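# Place the alphabet block in the child's toy box

## Task

Pick up the alphabet block and leave it resting inside the daughter's toy box.

## Robot and tools

Robot: two six-joint arms, left_arm and right_arm, each ending in a two-finger gripper whose fingers can fold. In every row and every per-joint list, each arm's joints run in this order: shoulder pan, shoulder lift, elbow, wrist 1, wrist 2, wrist 3. Stated ranges (rad): elbow -3.142 to 3.142, all others -6.283 to 6.283; the real ends may differ by 0.010.

Frames: the scene frame has its origin at table-top height halfway between the nominal bases, +z up, +x out over the table, left_arm on the +y side (not image left/right). Real bases: left_arm at (-0.020, +0.355, +0.040) m, quat_wxyz (+1.000, 0, 0, +0.027); right_arm at (+0.018, -0.346, +0.040) m, quat_wxyz (+1.000, 0, 0, 0). Hand positions, orientations, velocities and wrist-camera poses are given in that arm's own base frame; fixed cameras and the table use the scene frame. On the gripper, fingers point along its +z and close along its y. end_effector_position is the spot between the pads when shut; fingertips reach about 33 mm past it (gap up to 40 mm), shrinking to 9 mm when wide open. Printed poses can be a few cm off.

Row format (used by execute_actions and move): one flat list of 18 numbers, each in [-1, 1], covering both arms even if one is idle: left_arm's 6 joint values, then its gripper position, force_limit, speed, then the same 9 for right_arm. Joint values are offsets, not poses: 1.0 = 2.222 rad, counted from the 'Joint targets' line as it stood when the action (or move) began, not from the previous row. Gripper values are absolute settings: position +1 = fully open (140 mm), about -0.8 = pads touching, -1 = close until blocked. force_limit (slow close at speed -1, part up to 40 mm): -1 about 14 N, 0 about 40 N, +1 about 58 N; quicker closes squeeze harder. speed: -1 about 30 mm/s, 0 about 140, +1 about 250. Both start at +1. To keep a gripper unchanged, resend its last three numbers; a 0 is itself a command.

execute_actions(actions, cameras): actions is a list of actions; each action is a list of up to 15 rows, one per 1/30 s step, 0.5 s per action, last row held if short. An action asking any joint more than 0.010 rad beyond its range is refused for both arms. An empty list returns state plus images. cameras: list of names, ["all"], or [].

move(target, speed, blend, stop_force, zero, blocking, cameras): target is one 18-number row or a list of up to 15 rows; every row's offsets count from the same current Joint targets. speed: rad/s of the joint with farthest to travel, 0.01 to 3.14, default 0.5 (one value or one per target). blend: corner rounding in rad, 0 = stop at each target. stop_force: 3 to 120 N, one value for both arms; the arm halts when its wrist sensor feels that much extra push against its motion; use a slow speed with it, and omit it when backing off a contact. zero (default true) rezeroes before the move. blocking=false returns after about 0.5 s, not allowed with stop_force. Paths take at least 0.5 s, stop short beyond 10 s, and do not avoid obstacles or the other arm. The 'move:' line reports done, off_target, moving, held or fault, plus limits=held if steps were withheld.

wait(seconds 0 to 10): arms hold their commands. stop(): brakes a running move; fingers continue. zoom_image(camera, region [x0, y0, x1, y1] in pixels, at most 504x504) on a camera in the latest images. zero_wrist_force(arm). finished_scene(scene=1) ends the scene for good.

Cameras: cam_head_left, cam_head_right, cam_high, cam_low, cam_left_wrist, cam_right_wrist, all 672x504; calibrations (K, distortion, T_world_to_cam) are provided, accurate to a few mm near image centres.

Result lines: Joint positions, Joint velocities (omitted or 'within noise' when still), Joint torques (total drive output, gravity included), Joint targets (base for next offsets), Tool commands, end effector pose and velocities, Wrist force/Wrist torque in the end effector's axes plus the peak since last shown, motor temperatures. Gripper object_status: 0 moving, 1 blocked while opening, 2 blocked while closing (a grip), 3 reached target or pads met. position_measured is in counts: 3 fully open, about 75 = 100 mm, 139 = 60 mm, 200 = 20 mm, 230 pads meet. 'joint sent to its limit' and 'joint command not followed' (clearance check between arms) may appear. Images come only when asked or with an empty actions list.

Gripping: close with position -1 and confirm object_status 2 (it can lag 0.2 to 1.7 s). Grip with the outer quarter of the pads; deeper grips let fingers fold, holding narrow parts loosely. To tighten, raise force_limit and switch position between -1 and -0.98; to loosen, reopen and close slowly. Fingers jabbed tip-first into a surface fold quietly and spoil the next grip.

Avoid: contact torque reaching 130 N m on shoulder/elbow joints or 24.3 N m on wrists, or about 150 N of outside force, either of which stops the arm for 10 s; pushing targets past a firm contact (arms are stiff); letting the arms or grippers press on each other, which can end the scene; motors reaching 85 °C from long holds or stretched poses; drops, fast impacts, releasing moving parts, and anything ending up off the table. Loose objects may occasionally be nudged by outside forces. The block must stay inside the toy box after the robot lets go.

Each tool is called in YAML: its name, and indented under it one key for each argument.

## Session

execute_actions:
  actions: []

Scene clock: 0.00 s.
left_arm: end_effector_position=(+0.4279, +0.1852, +0.1073) position_measured=3 object_status=3 end_effector_quat_wxyz=(-0.559, +0.287, +0.742, -0.234) | right_arm: end_effector_position=(+0.8515, +0.1041, +0.1047) position_measured=3 object_status=3 end_effector_quat_wxyz=(-0.277, +0.883, +0.191, +0.327)
Joint positions: left_arm=[0.082 -0.631 0.96 -0.599 -1.518 0.78] | right_arm=[-0.311 -0.852 1.443 -2.552 -0.754 2.575]
Joint velocities: within noise
Joint torques (N m): no reading
Motor temperatures (°C): left_arm=[26 22 26 36 39 33] | right_arm=[24 27 19 30 37 28]
Wrist force (N): no reading
Wrist torque (N m): no reading
Wrist force, peak (N): no reading
Joint targets: left_arm=[0.082 -0.631 0.960 -0.599 -1.518 0.780] | right_arm=[-0.311 -0.852 1.443 -2.552 -0.754 2.575]
Tool commands: left_gripper/position=+1.0 left_gripper/force_limit=+1.0 left_gripper/speed=+1.0 right_gripper/position=+1.0 right_gripper/force_limit=+1.0 right_gripper/speed=+1.0

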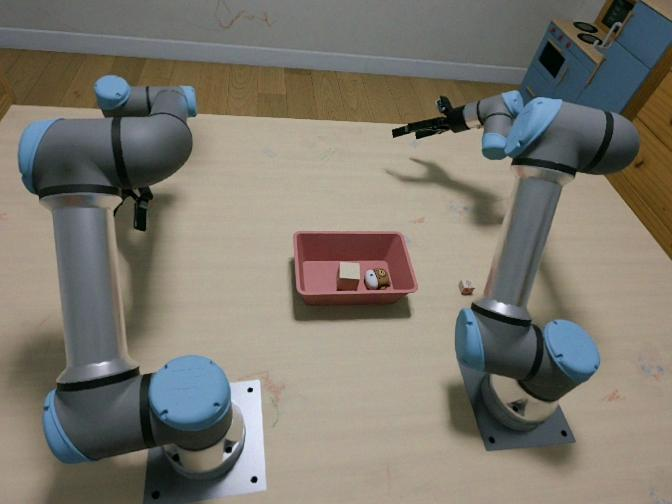

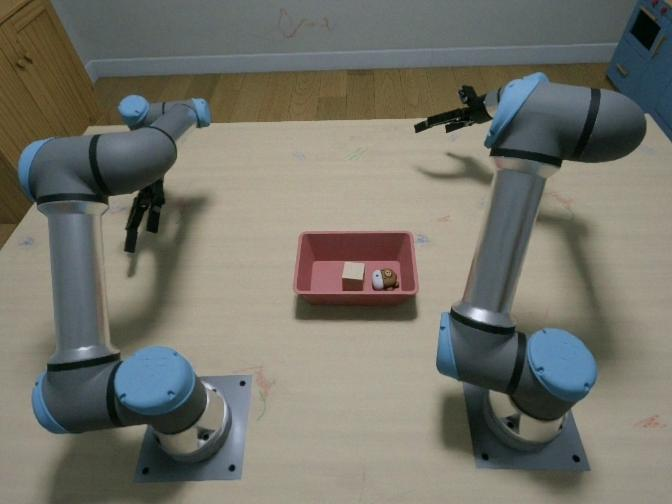

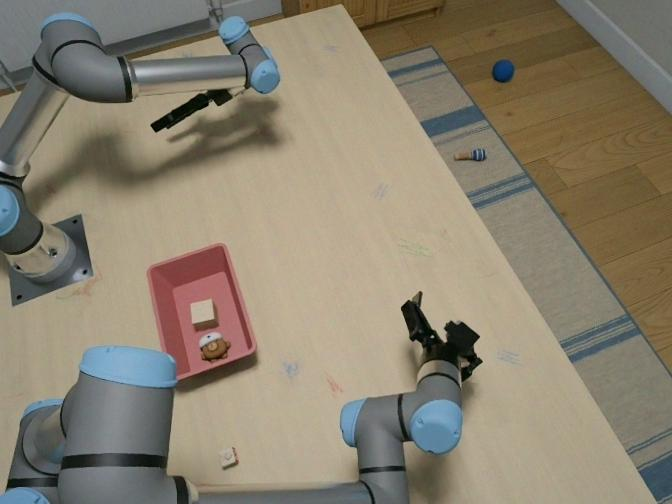

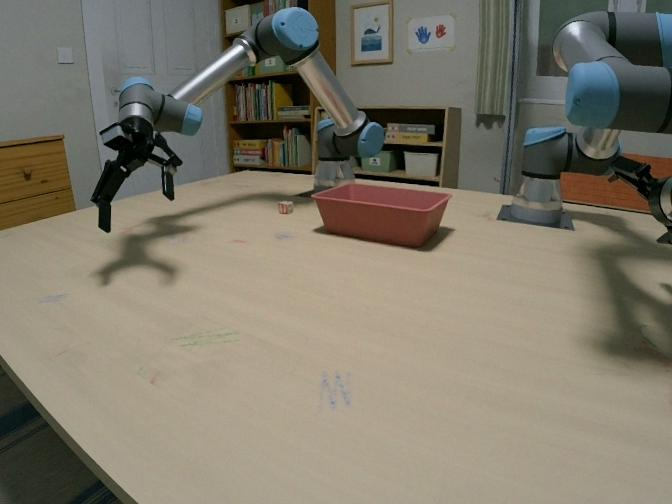

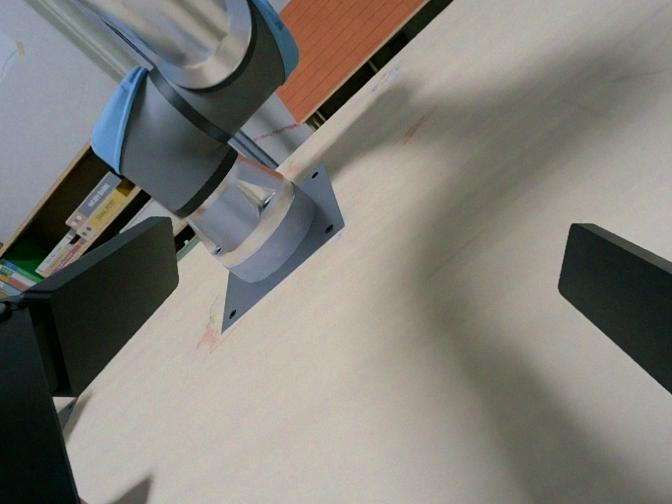

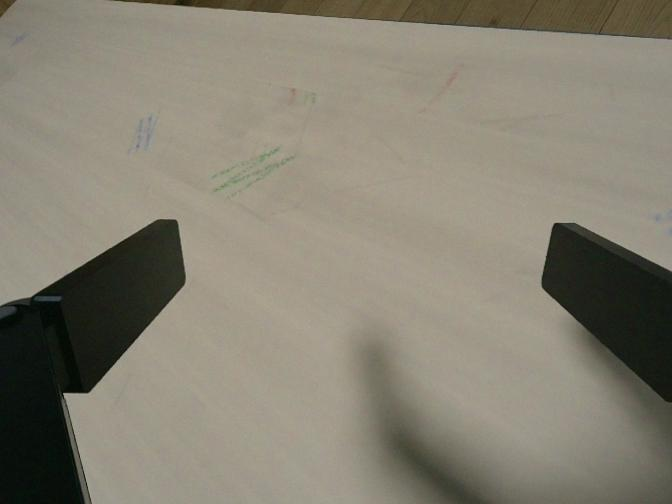

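zoom_image:
  camera: "cam_high"
  region: [130, 230, 290, 490]

zoom_image:
  camera: "cam_head_left"
  region: [440, 260, 500, 310]

zoom_image:
  camera: "cam_low"
  region: [260, 180, 320, 225]

Scaled by 1.938 from the camera's 672x504 image, which has a finer 960x720 frame.

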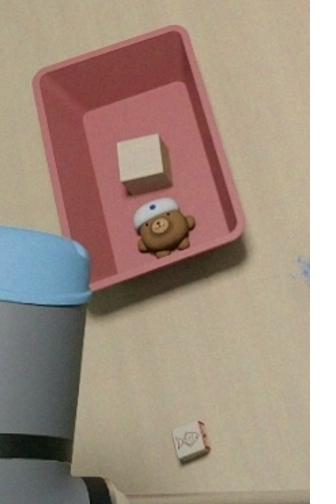

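Scaled by 8.400 from the camera's 672x504 image, which has a finer 960x720 frame.

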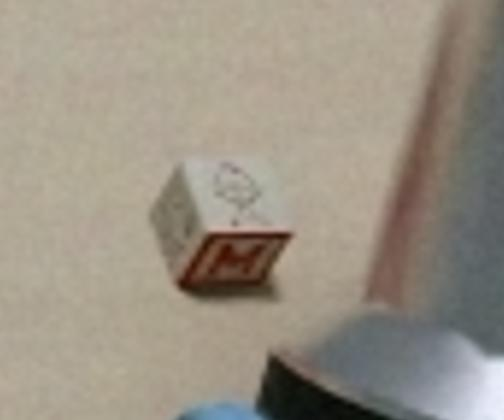

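Scaled by 8.400 from the camera's 672x504 image, which has a finer 960x720 frame.

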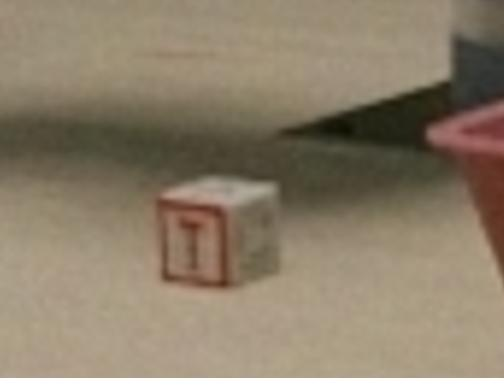

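move:
  target: [0,0,0,0,0,0,1,1,1,-0.02745,-0.53078,0.39523,0.31116,-0.3676,0.13276,1,1,1]
  speed: 0.9
  cameras: ["cam_right_wrist","cam_head_left","cam_head_right","cam_high","cam_low"]

Scene clock: 232.63 s.
left_arm: end_effector_position=(+0.4279, +0.1852, +0.1073) position_measured=3 object_status=3 end_effector_quat_wxyz=(-0.559, +0.287, +0.742, -0.234) | right_arm: end_effector_position=(+0.3153, +0.0198, +0.1199) position_measured=3 object_status=3 end_effector_quat_wxyz=(+0.000, +0.999, -0.050, +0.000)
Joint positions: left_arm=[0.082 -0.631 0.96 -0.599 -1.518 0.78] | right_arm=[-0.372 -2.032 2.321 -1.861 -1.571 2.87]
Joint torques (N m): left_arm=[0.81 -54.59 -22.68 1.89 -0.05 -0.02] | right_arm=[-10.8 -15.17 -15.26 -1.06 -1.79 1.72]
Wrist force (N): left_arm=[0.1 0.2 -0.1] | right_arm=[-1.1 1.6 -0.2]
Wrist torque (N m): left_arm=[0.03 -0.03 -0.01] | right_arm=[0.30 -0.02 0.02]
Wrist force, peak (N): left_arm=[0.2 0.4 -0.5] | right_arm=[-3.9 1.6 0.3]
Joint targets: left_arm=[0.082 -0.631 0.960 -0.599 -1.518 0.780] | right_arm=[-0.372 -2.032 2.322 -1.860 -1.571 2.870]
move: done
camera_calibration:
cam_right_wrist: T_world_to_cam=[[-0.107211, -0.994144, -0.0135724, 0.0637013], [-0.928385, 0.0952148, 0.359216, 0.247095], [-0.35582, 0.0511122, -0.933156, 0.363225], [0, 0, 0, 1]] pos_world=[0.365471, 0.0212359, 0.251049]
Images, in order (width x height): cam_head_left 672x504, cam_head_right 672x504, cam_high 672x504, cam_low 672x504, cam_right_wrist 672x504.

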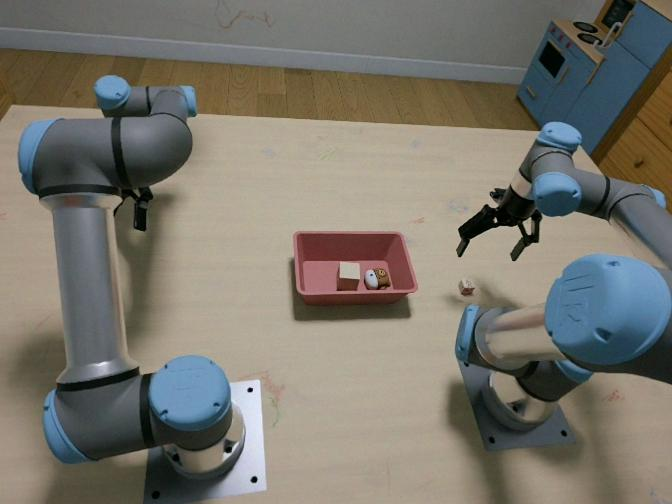

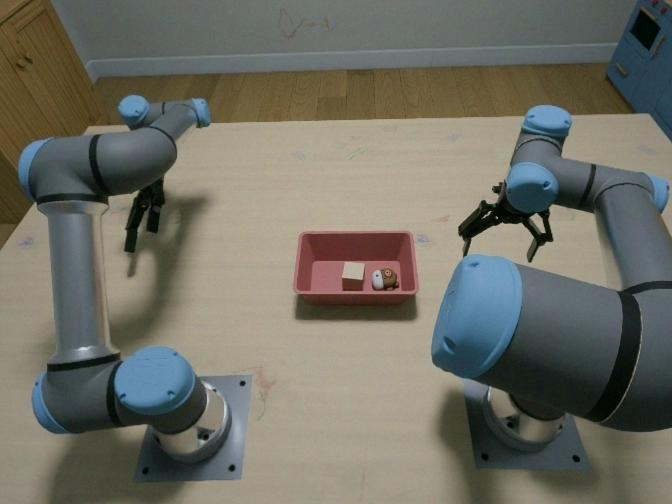

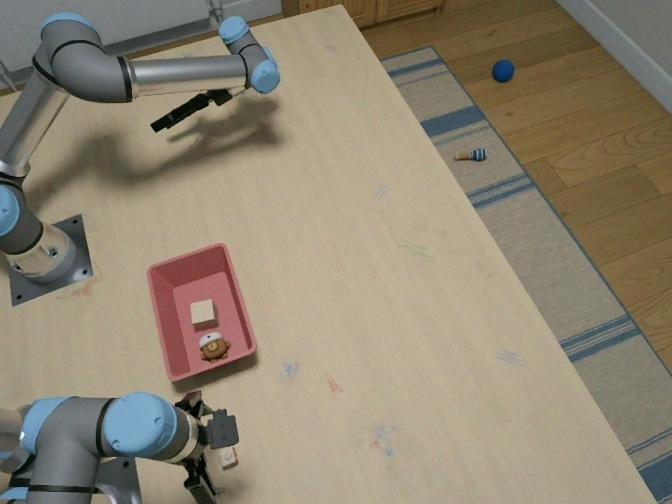

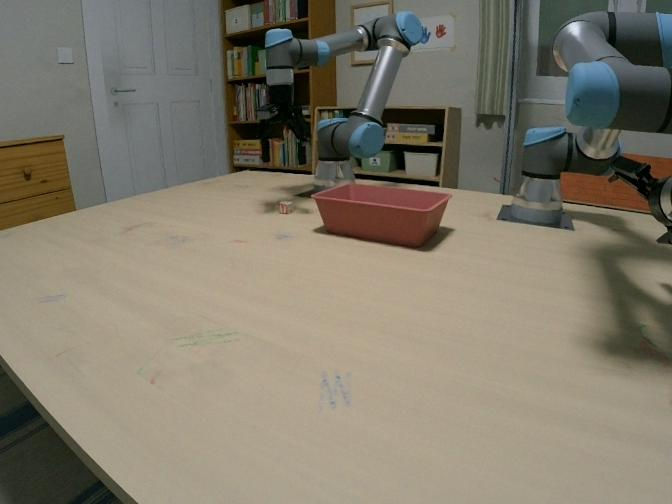

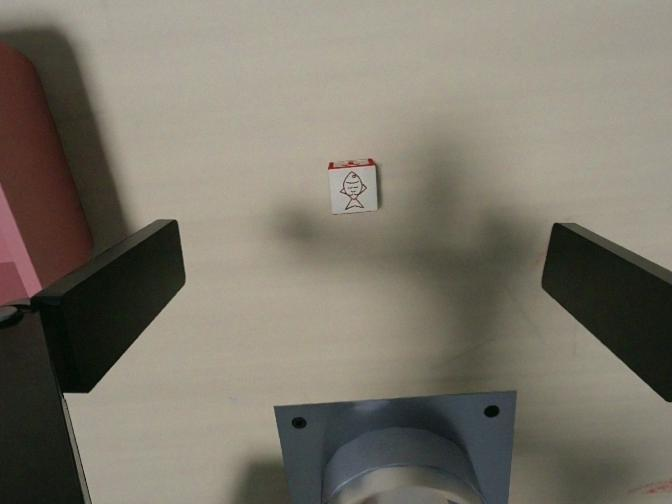

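move:
  target: [0,0,0,0,0,0,1,1,1,0,0.09293,0.10171,-0.195,0,-0.02385,0.05,-0.5,-0.3]
  speed: 0.35
  stop_force: 15
  cameras: ["cam_right_wrist","cam_low","cam_high"]

zoom_image:
  camera: "cam_low"
  region: [230, 140, 340, 230]

Scene clock: 265.77 s.
left_arm: end_effector_position=(+0.4279, +0.1852, +0.1073) position_measured=3 object_status=3 end_effector_quat_wxyz=(-0.559, +0.287, +0.742, -0.234) | right_arm: end_effector_position=(+0.3159, +0.0196, +0.0034) position_measured=123 object_status=3 end_effector_quat_wxyz=(+0.000, +1.000, -0.024, +0.000)
Joint positions: left_arm=[0.082 -0.631 0.96 -0.599 -1.518 0.78] | right_arm=[-0.372 -1.825 2.548 -2.294 -1.571 2.817]
Joint torques (N m): left_arm=[0.37 -54.56 -21.41 1.93 0.06 -0.03] | right_arm=[-9.95 0.4 -11.03 -4.37 -1.5 -1.92]
Wrist force (N): left_arm=[0.2 0.0 0.0] | right_arm=[-1.4 1.7 -0.2]
Wrist torque (N m): left_arm=[0.00 -0.05 -0.01] | right_arm=[0.30 0.02 0.10]
Wrist force, peak (N): left_arm=[0.5 0.5 0.0] | right_arm=[-1.4 1.7 -0.2]
Joint targets: left_arm=[0.082 -0.631 0.960 -0.599 -1.518 0.780] | right_arm=[-0.372 -1.825 2.548 -2.294 -1.571 2.817]
move: done
camera_calibration:
cam_right_wrist: T_world_to_cam=[[-0.0544907, -0.998426, -0.0132457, 0.0454279], [-0.932338, 0.0461259, 0.358633, 0.291721], [-0.357458, 0.0318917, -0.933385, 0.2557], [0, 0, 0, 1]] pos_world=[0.36586, 0.0237458, 0.134648]
Images, in order (width x height): cam_high 672x504, cam_low 672x504, cam_right_wrist 672x504.

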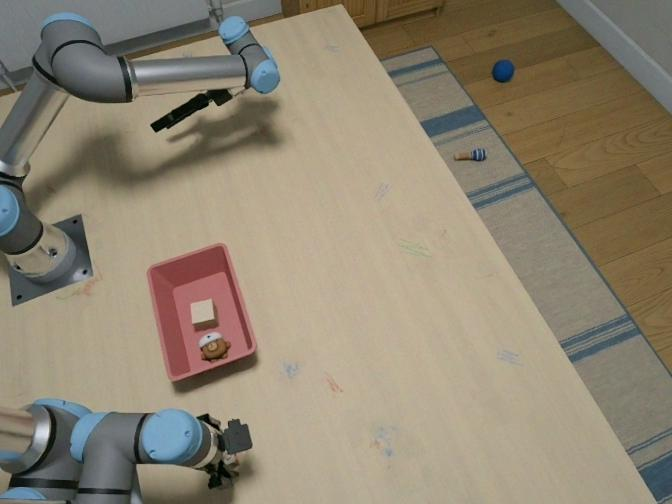

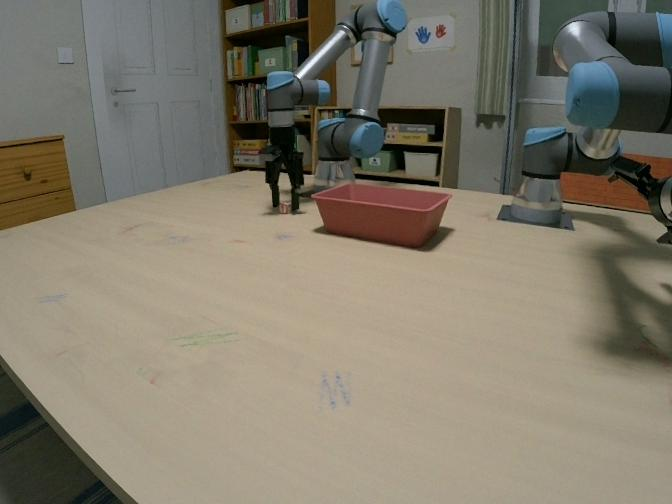

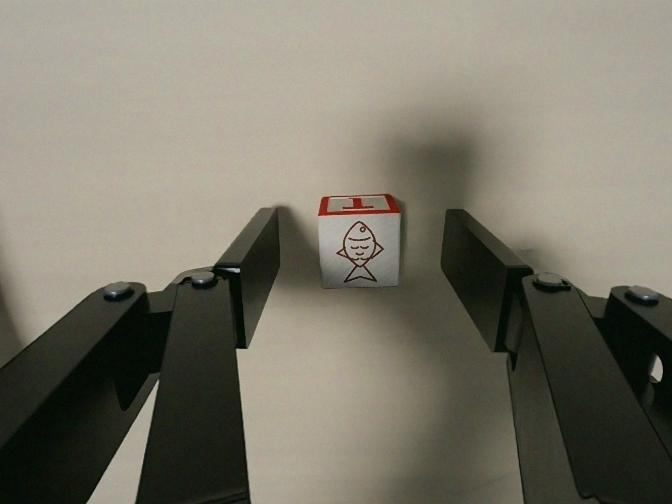

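Scaled by 4.582 from the camera's 672x504 image, which has a finer 960x720 frame.

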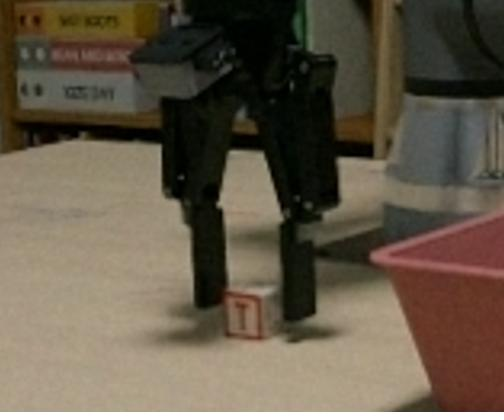

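move:
  target:
    - [0,0,0,0,0,0,1,1,1,0,0,0,0,0,0,-1,-0.4,-1]
    - [0,0,0,0,0,0,1,1,1,0,-0.10545,-0.14302,0.24847,0,0,-1,-0.4,-1]
  speed: [0.4,0.4]
  cameras: ["cam_right_wrist","cam_low","cam_high"]

Scene clock: 317.80 s.
left_arm: end_effector_position=(+0.4279, +0.1852, +0.1073) position_measured=3 object_status=3 end_effector_quat_wxyz=(-0.559, +0.287, +0.742, -0.234) | right_arm: end_effector_position=(+0.3156, +0.0197, +0.1601) position_measured=183 object_status=2 end_effector_quat_wxyz=(+0.000, +1.000, -0.024, +0.000)
Joint positions: left_arm=[0.082 -0.631 0.96 -0.599 -1.518 0.78] | right_arm=[-0.372 -2.059 2.23 -1.742 -1.571 2.817]
Joint torques (N m): left_arm=[0.61 -54.64 -21.99 2.07 -0.41 0.06] | right_arm=[-9.16 -13.47 -27.85 -1.34 -0.64 -1.93]
Wrist force (N): left_arm=[0.2 -0.1 0.1] | right_arm=[-1.4 1.7 -0.2]
Wrist torque (N m): left_arm=[-0.02 -0.04 -0.01] | right_arm=[0.30 0.08 0.13]
Wrist force, peak (N): left_arm=[0.5 0.3 -0.3] | right_arm=[-3.8 0.3 -12.3]
Joint targets: left_arm=[0.082 -0.631 0.960 -0.599 -1.518 0.780] | right_arm=[-0.372 -2.060 2.230 -1.742 -1.571 2.817]
move: done
camera_calibration:
cam_right_wrist: T_world_to_cam=[[-0.0544907, -0.998426, -0.0132457, 0.047587], [-0.932338, 0.0461259, 0.358633, 0.235238], [-0.357458, 0.0318917, -0.933385, 0.401851], [0, 0, 0, 1]] pos_world=[0.36556, 0.0238458, 0.291348]
Images, in order (width x height): cam_high 672x504, cam_low 672x504, cam_right_wrist 672x504.

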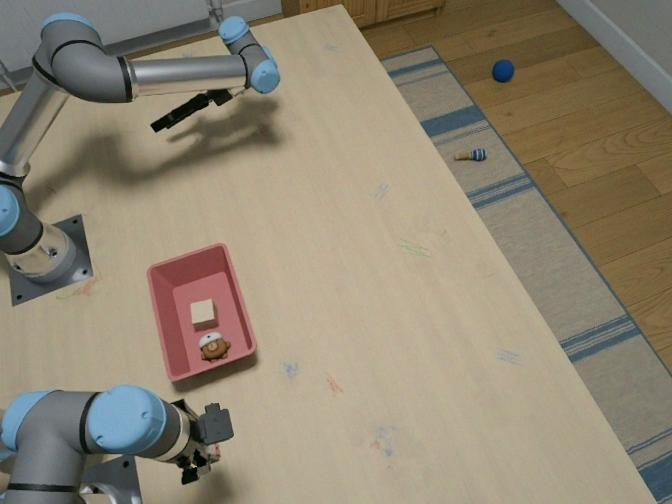

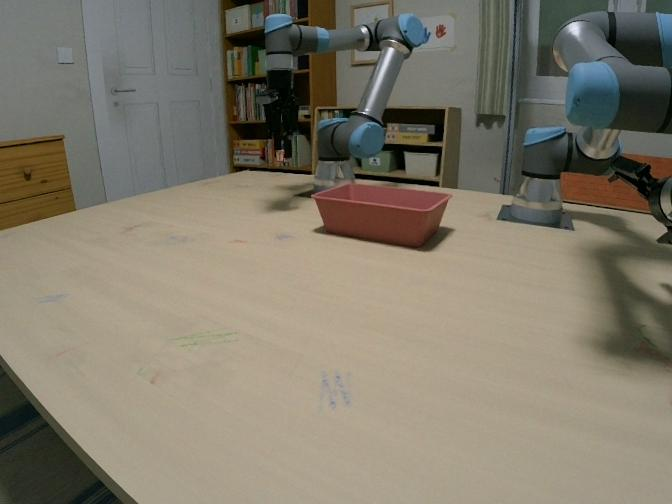

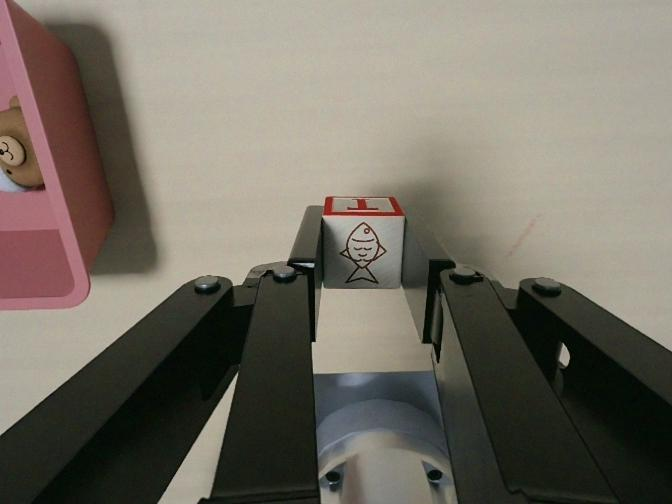

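move:
  target: [0,0,0,0,0,0,1,1,1,0.46053,0.29289,-0.24055,-0.0518,0,-0.26778,-1,-0.4,-1]
  speed: 0.7
  cameras: ["cam_right_wrist","cam_head_left","cam_head_right","cam_high","cam_low"]

Scene clock: 327.90 s.
left_arm: end_effector_position=(+0.4279, +0.1852, +0.1073) position_measured=3 object_status=3 end_effector_quat_wxyz=(-0.559, +0.287, +0.742, -0.234) | right_arm: end_effector_position=(+0.3523, +0.4356, +0.1599) position_measured=183 object_status=2 end_effector_quat_wxyz=(+0.000, +0.707, +0.707, +0.000)
Joint positions: left_arm=[0.082 -0.631 0.96 -0.599 -1.518 0.78] | right_arm=[0.651 -1.409 1.695 -1.857 -1.571 2.222]
Joint torques (N m): left_arm=[1.07 -54.84 -21.76 2.04 -0.27 -0.16] | right_arm=[9.4 -25.17 -27.51 -4.45 -0.01 -1.98]
Wrist force (N): left_arm=[0.1 0.2 -0.1] | right_arm=[-1.1 1.1 -0.1]
Wrist torque (N m): left_arm=[0.04 -0.01 0.00] | right_arm=[0.20 0.02 0.11]
Wrist force, peak (N): left_arm=[0.6 0.1 0.1] | right_arm=[-2.3 2.8 0.4]
Joint targets: left_arm=[0.082 -0.631 0.960 -0.599 -1.518 0.780] | right_arm=[0.651 -1.409 1.695 -1.857 -1.571 2.222]
move: done
camera_calibration:
cam_right_wrist: T_world_to_cam=[[0.999873, -0.00734454, -0.0141086, -0.338203], [-0.00177809, -0.933061, 0.359713, 0.348871], [-0.0158061, -0.359642, -0.932956, 0.451591], [0, 0, 0, 1]] pos_world=[0.345918, 0.485445, 0.29105]
Images, in order (width x height): cam_head_left 672x504, cam_head_right 672x504, cam_high 672x504, cam_low 672x504, cam_right_wrist 672x504.

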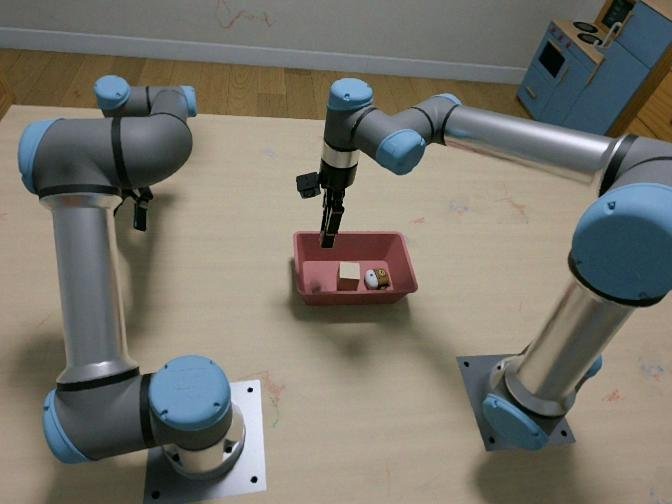

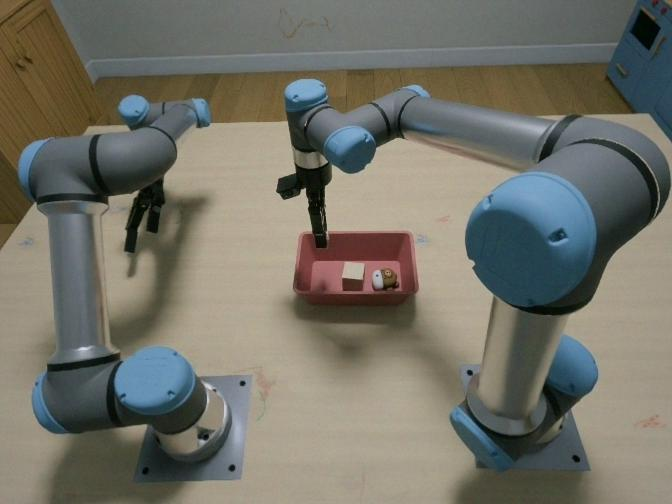

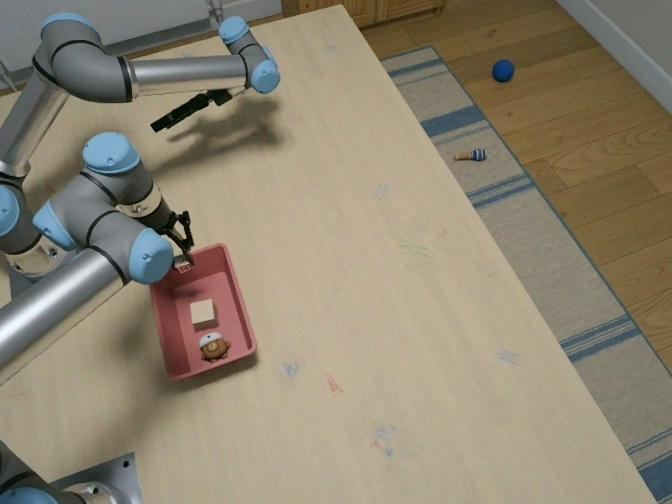

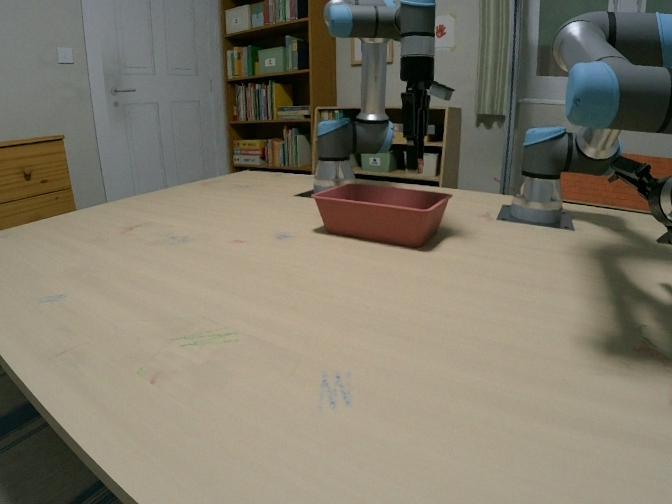

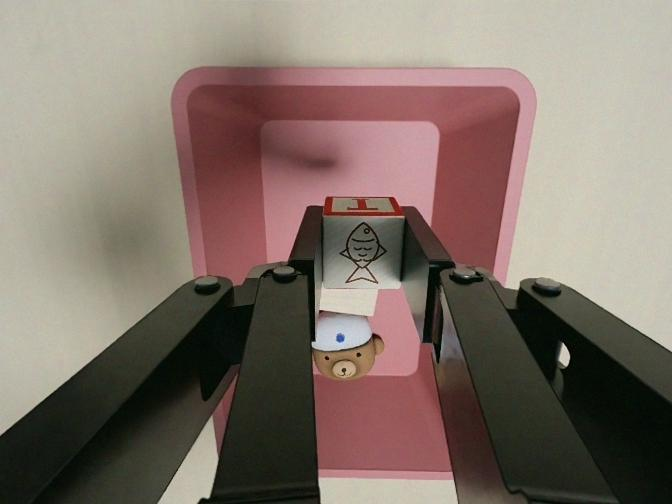

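move:
  target:
    - [0,0,0,0,0,0,1,1,1,0,0.06161,0.08807,-0.14959,0,0,-1,-0.4,-1]
    - [0,0,0,0,0,0,1,1,1,0,0.07997,0.10086,-0.18074,0,0,-1,-0.4,-1]
  speed: [0.35,0.04]
  stop_force: 6
  cameras: ["cam_right_wrist","cam_high"]

Scene clock: 351.90 s.
left_arm: end_effector_position=(+0.4279, +0.1852, +0.1073) position_measured=3 object_status=3 end_effector_quat_wxyz=(-0.559, +0.287, +0.742, -0.234) | right_arm: end_effector_position=(+0.3521, +0.4356, +0.0061) position_measured=183 object_status=2 end_effector_quat_wxyz=(+0.000, +0.707, +0.707, +0.000)
Joint positions: left_arm=[0.082 -0.631 0.96 -0.599 -1.518 0.78] | right_arm=[0.651 -1.236 1.916 -2.25 -1.571 2.222]
Joint torques (N m): left_arm=[0.88 -54.43 -22.12 2.21 -0.57 -0.36] | right_arm=[2.82 -48.02 -23.9 -2.95 0.77 -1.89]
Wrist force (N): left_arm=[0.1 0.2 0.0] | right_arm=[-1.5 1.1 -0.3]
Wrist torque (N m): left_arm=[0.04 -0.02 -0.01] | right_arm=[0.20 0.09 0.09]
Wrist force, peak (N): left_arm=[0.6 0.2 0.0] | right_arm=[-5.2 -3.0 -26.7]
Joint targets: left_arm=[0.082 -0.631 0.960 -0.599 -1.518 0.780] | right_arm=[0.651 -1.236 1.916 -2.250 -1.571 2.222]
move: contact (right_arm); path passed 1 of 2 targets
camera_calibration:
cam_right_wrist: T_world_to_cam=[[0.999874, -0.00697173, -0.0142493, -0.340336], [-0.00137764, -0.933018, 0.359828, 0.404019], [-0.0158034, -0.359763, -0.93291, 0.308151], [0, 0, 0, 1]] pos_world=[0.345719, 0.485446, 0.13725]
Images, in order (width x height): cam_high 672x504, cam_right_wrist 672x504.

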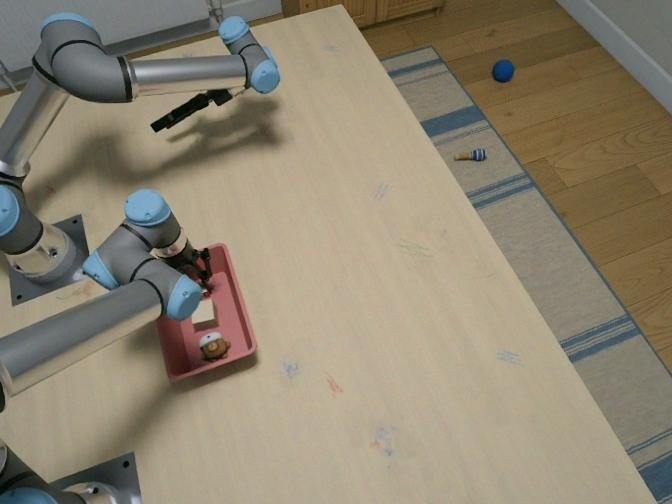

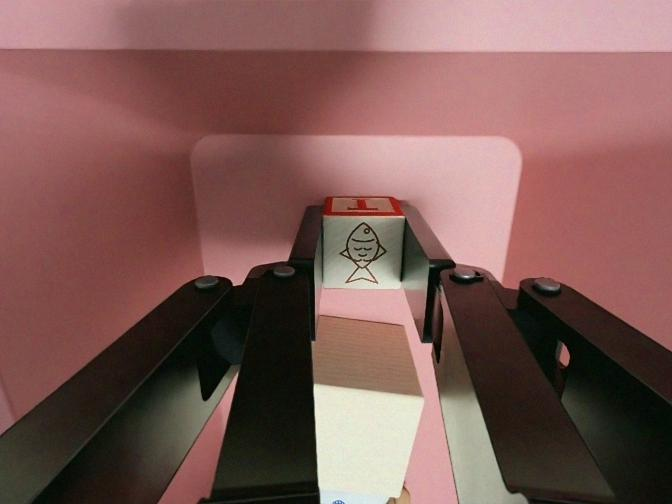

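move:
  target:
    - [0,0,0,0,0,0,1,1,1,0,0,0,0,0,0,-0.1,-0.4,-0.9]
    - [0,0,0,0,0,0,1,1,1,0,-0.07786,-0.09946,0.17687,0,0,-0.1,-0.4,-0.9]
  speed: [0.4,0.4]
  cameras: ["cam_right_wrist","cam_high"]

Scene clock: 363.63 s.
left_arm: end_effector_position=(+0.4279, +0.1852, +0.1073) position_measured=3 object_status=3 end_effector_quat_wxyz=(-0.559, +0.287, +0.742, -0.234) | right_arm: end_effector_position=(+0.3525, +0.4358, +0.1602) position_measured=141 object_status=3 end_effector_quat_wxyz=(+0.000, +0.707, +0.707, +0.000)
Joint positions: left_arm=[0.082 -0.631 0.96 -0.599 -1.518 0.78] | right_arm=[0.651 -1.409 1.695 -1.857 -1.571 2.222]
Joint torques (N m): left_arm=[-0.43 -54.47 -22.05 2.31 -0.42 -0.24] | right_arm=[3.53 -44.13 -27.9 -1.09 0.74 -1.98]
Wrist force (N): left_arm=[0.4 0.0 -0.3] | right_arm=[-1.4 1.3 -0.3]
Wrist torque (N m): left_arm=[0.01 -0.10 0.00] | right_arm=[0.24 0.06 0.11]
Wrist force, peak (N): left_arm=[0.4 0.1 -0.6] | right_arm=[-1.5 1.3 -1.6]
Joint targets: left_arm=[0.082 -0.631 0.960 -0.599 -1.518 0.780] | right_arm=[0.651 -1.409 1.695 -1.857 -1.571 2.222]
move: done
camera_calibration:
cam_right_wrist: T_world_to_cam=[[0.999884, -0.00699771, -0.0134922, -0.338651], [-0.00168436, -0.933256, 0.359208, 0.34916], [-0.0151053, -0.359144, -0.93316, 0.451519], [0, 0, 0, 1]] pos_world=[0.34602, 0.485646, 0.29135]
Images, in order (width x height): cam_high 672x504, cam_right_wrist 672x504.

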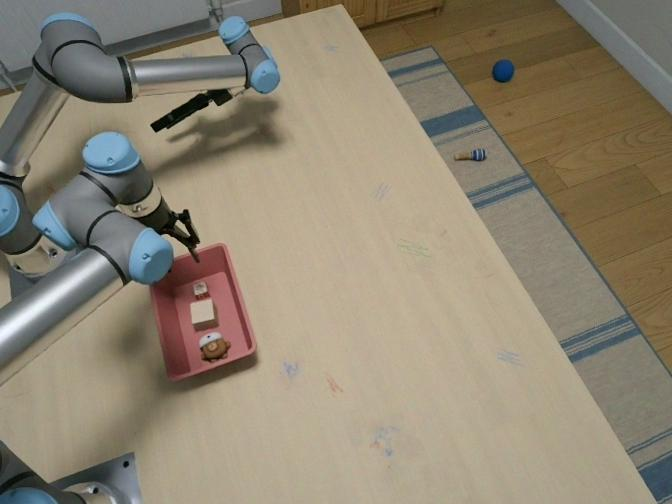

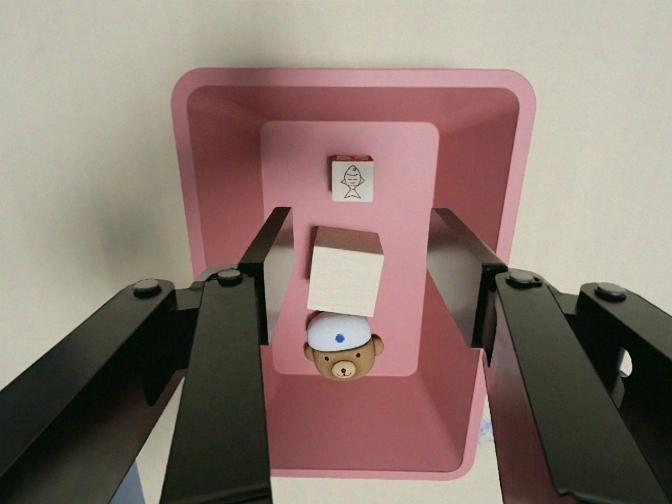

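finished_scene:

The scene is finished: the task was done.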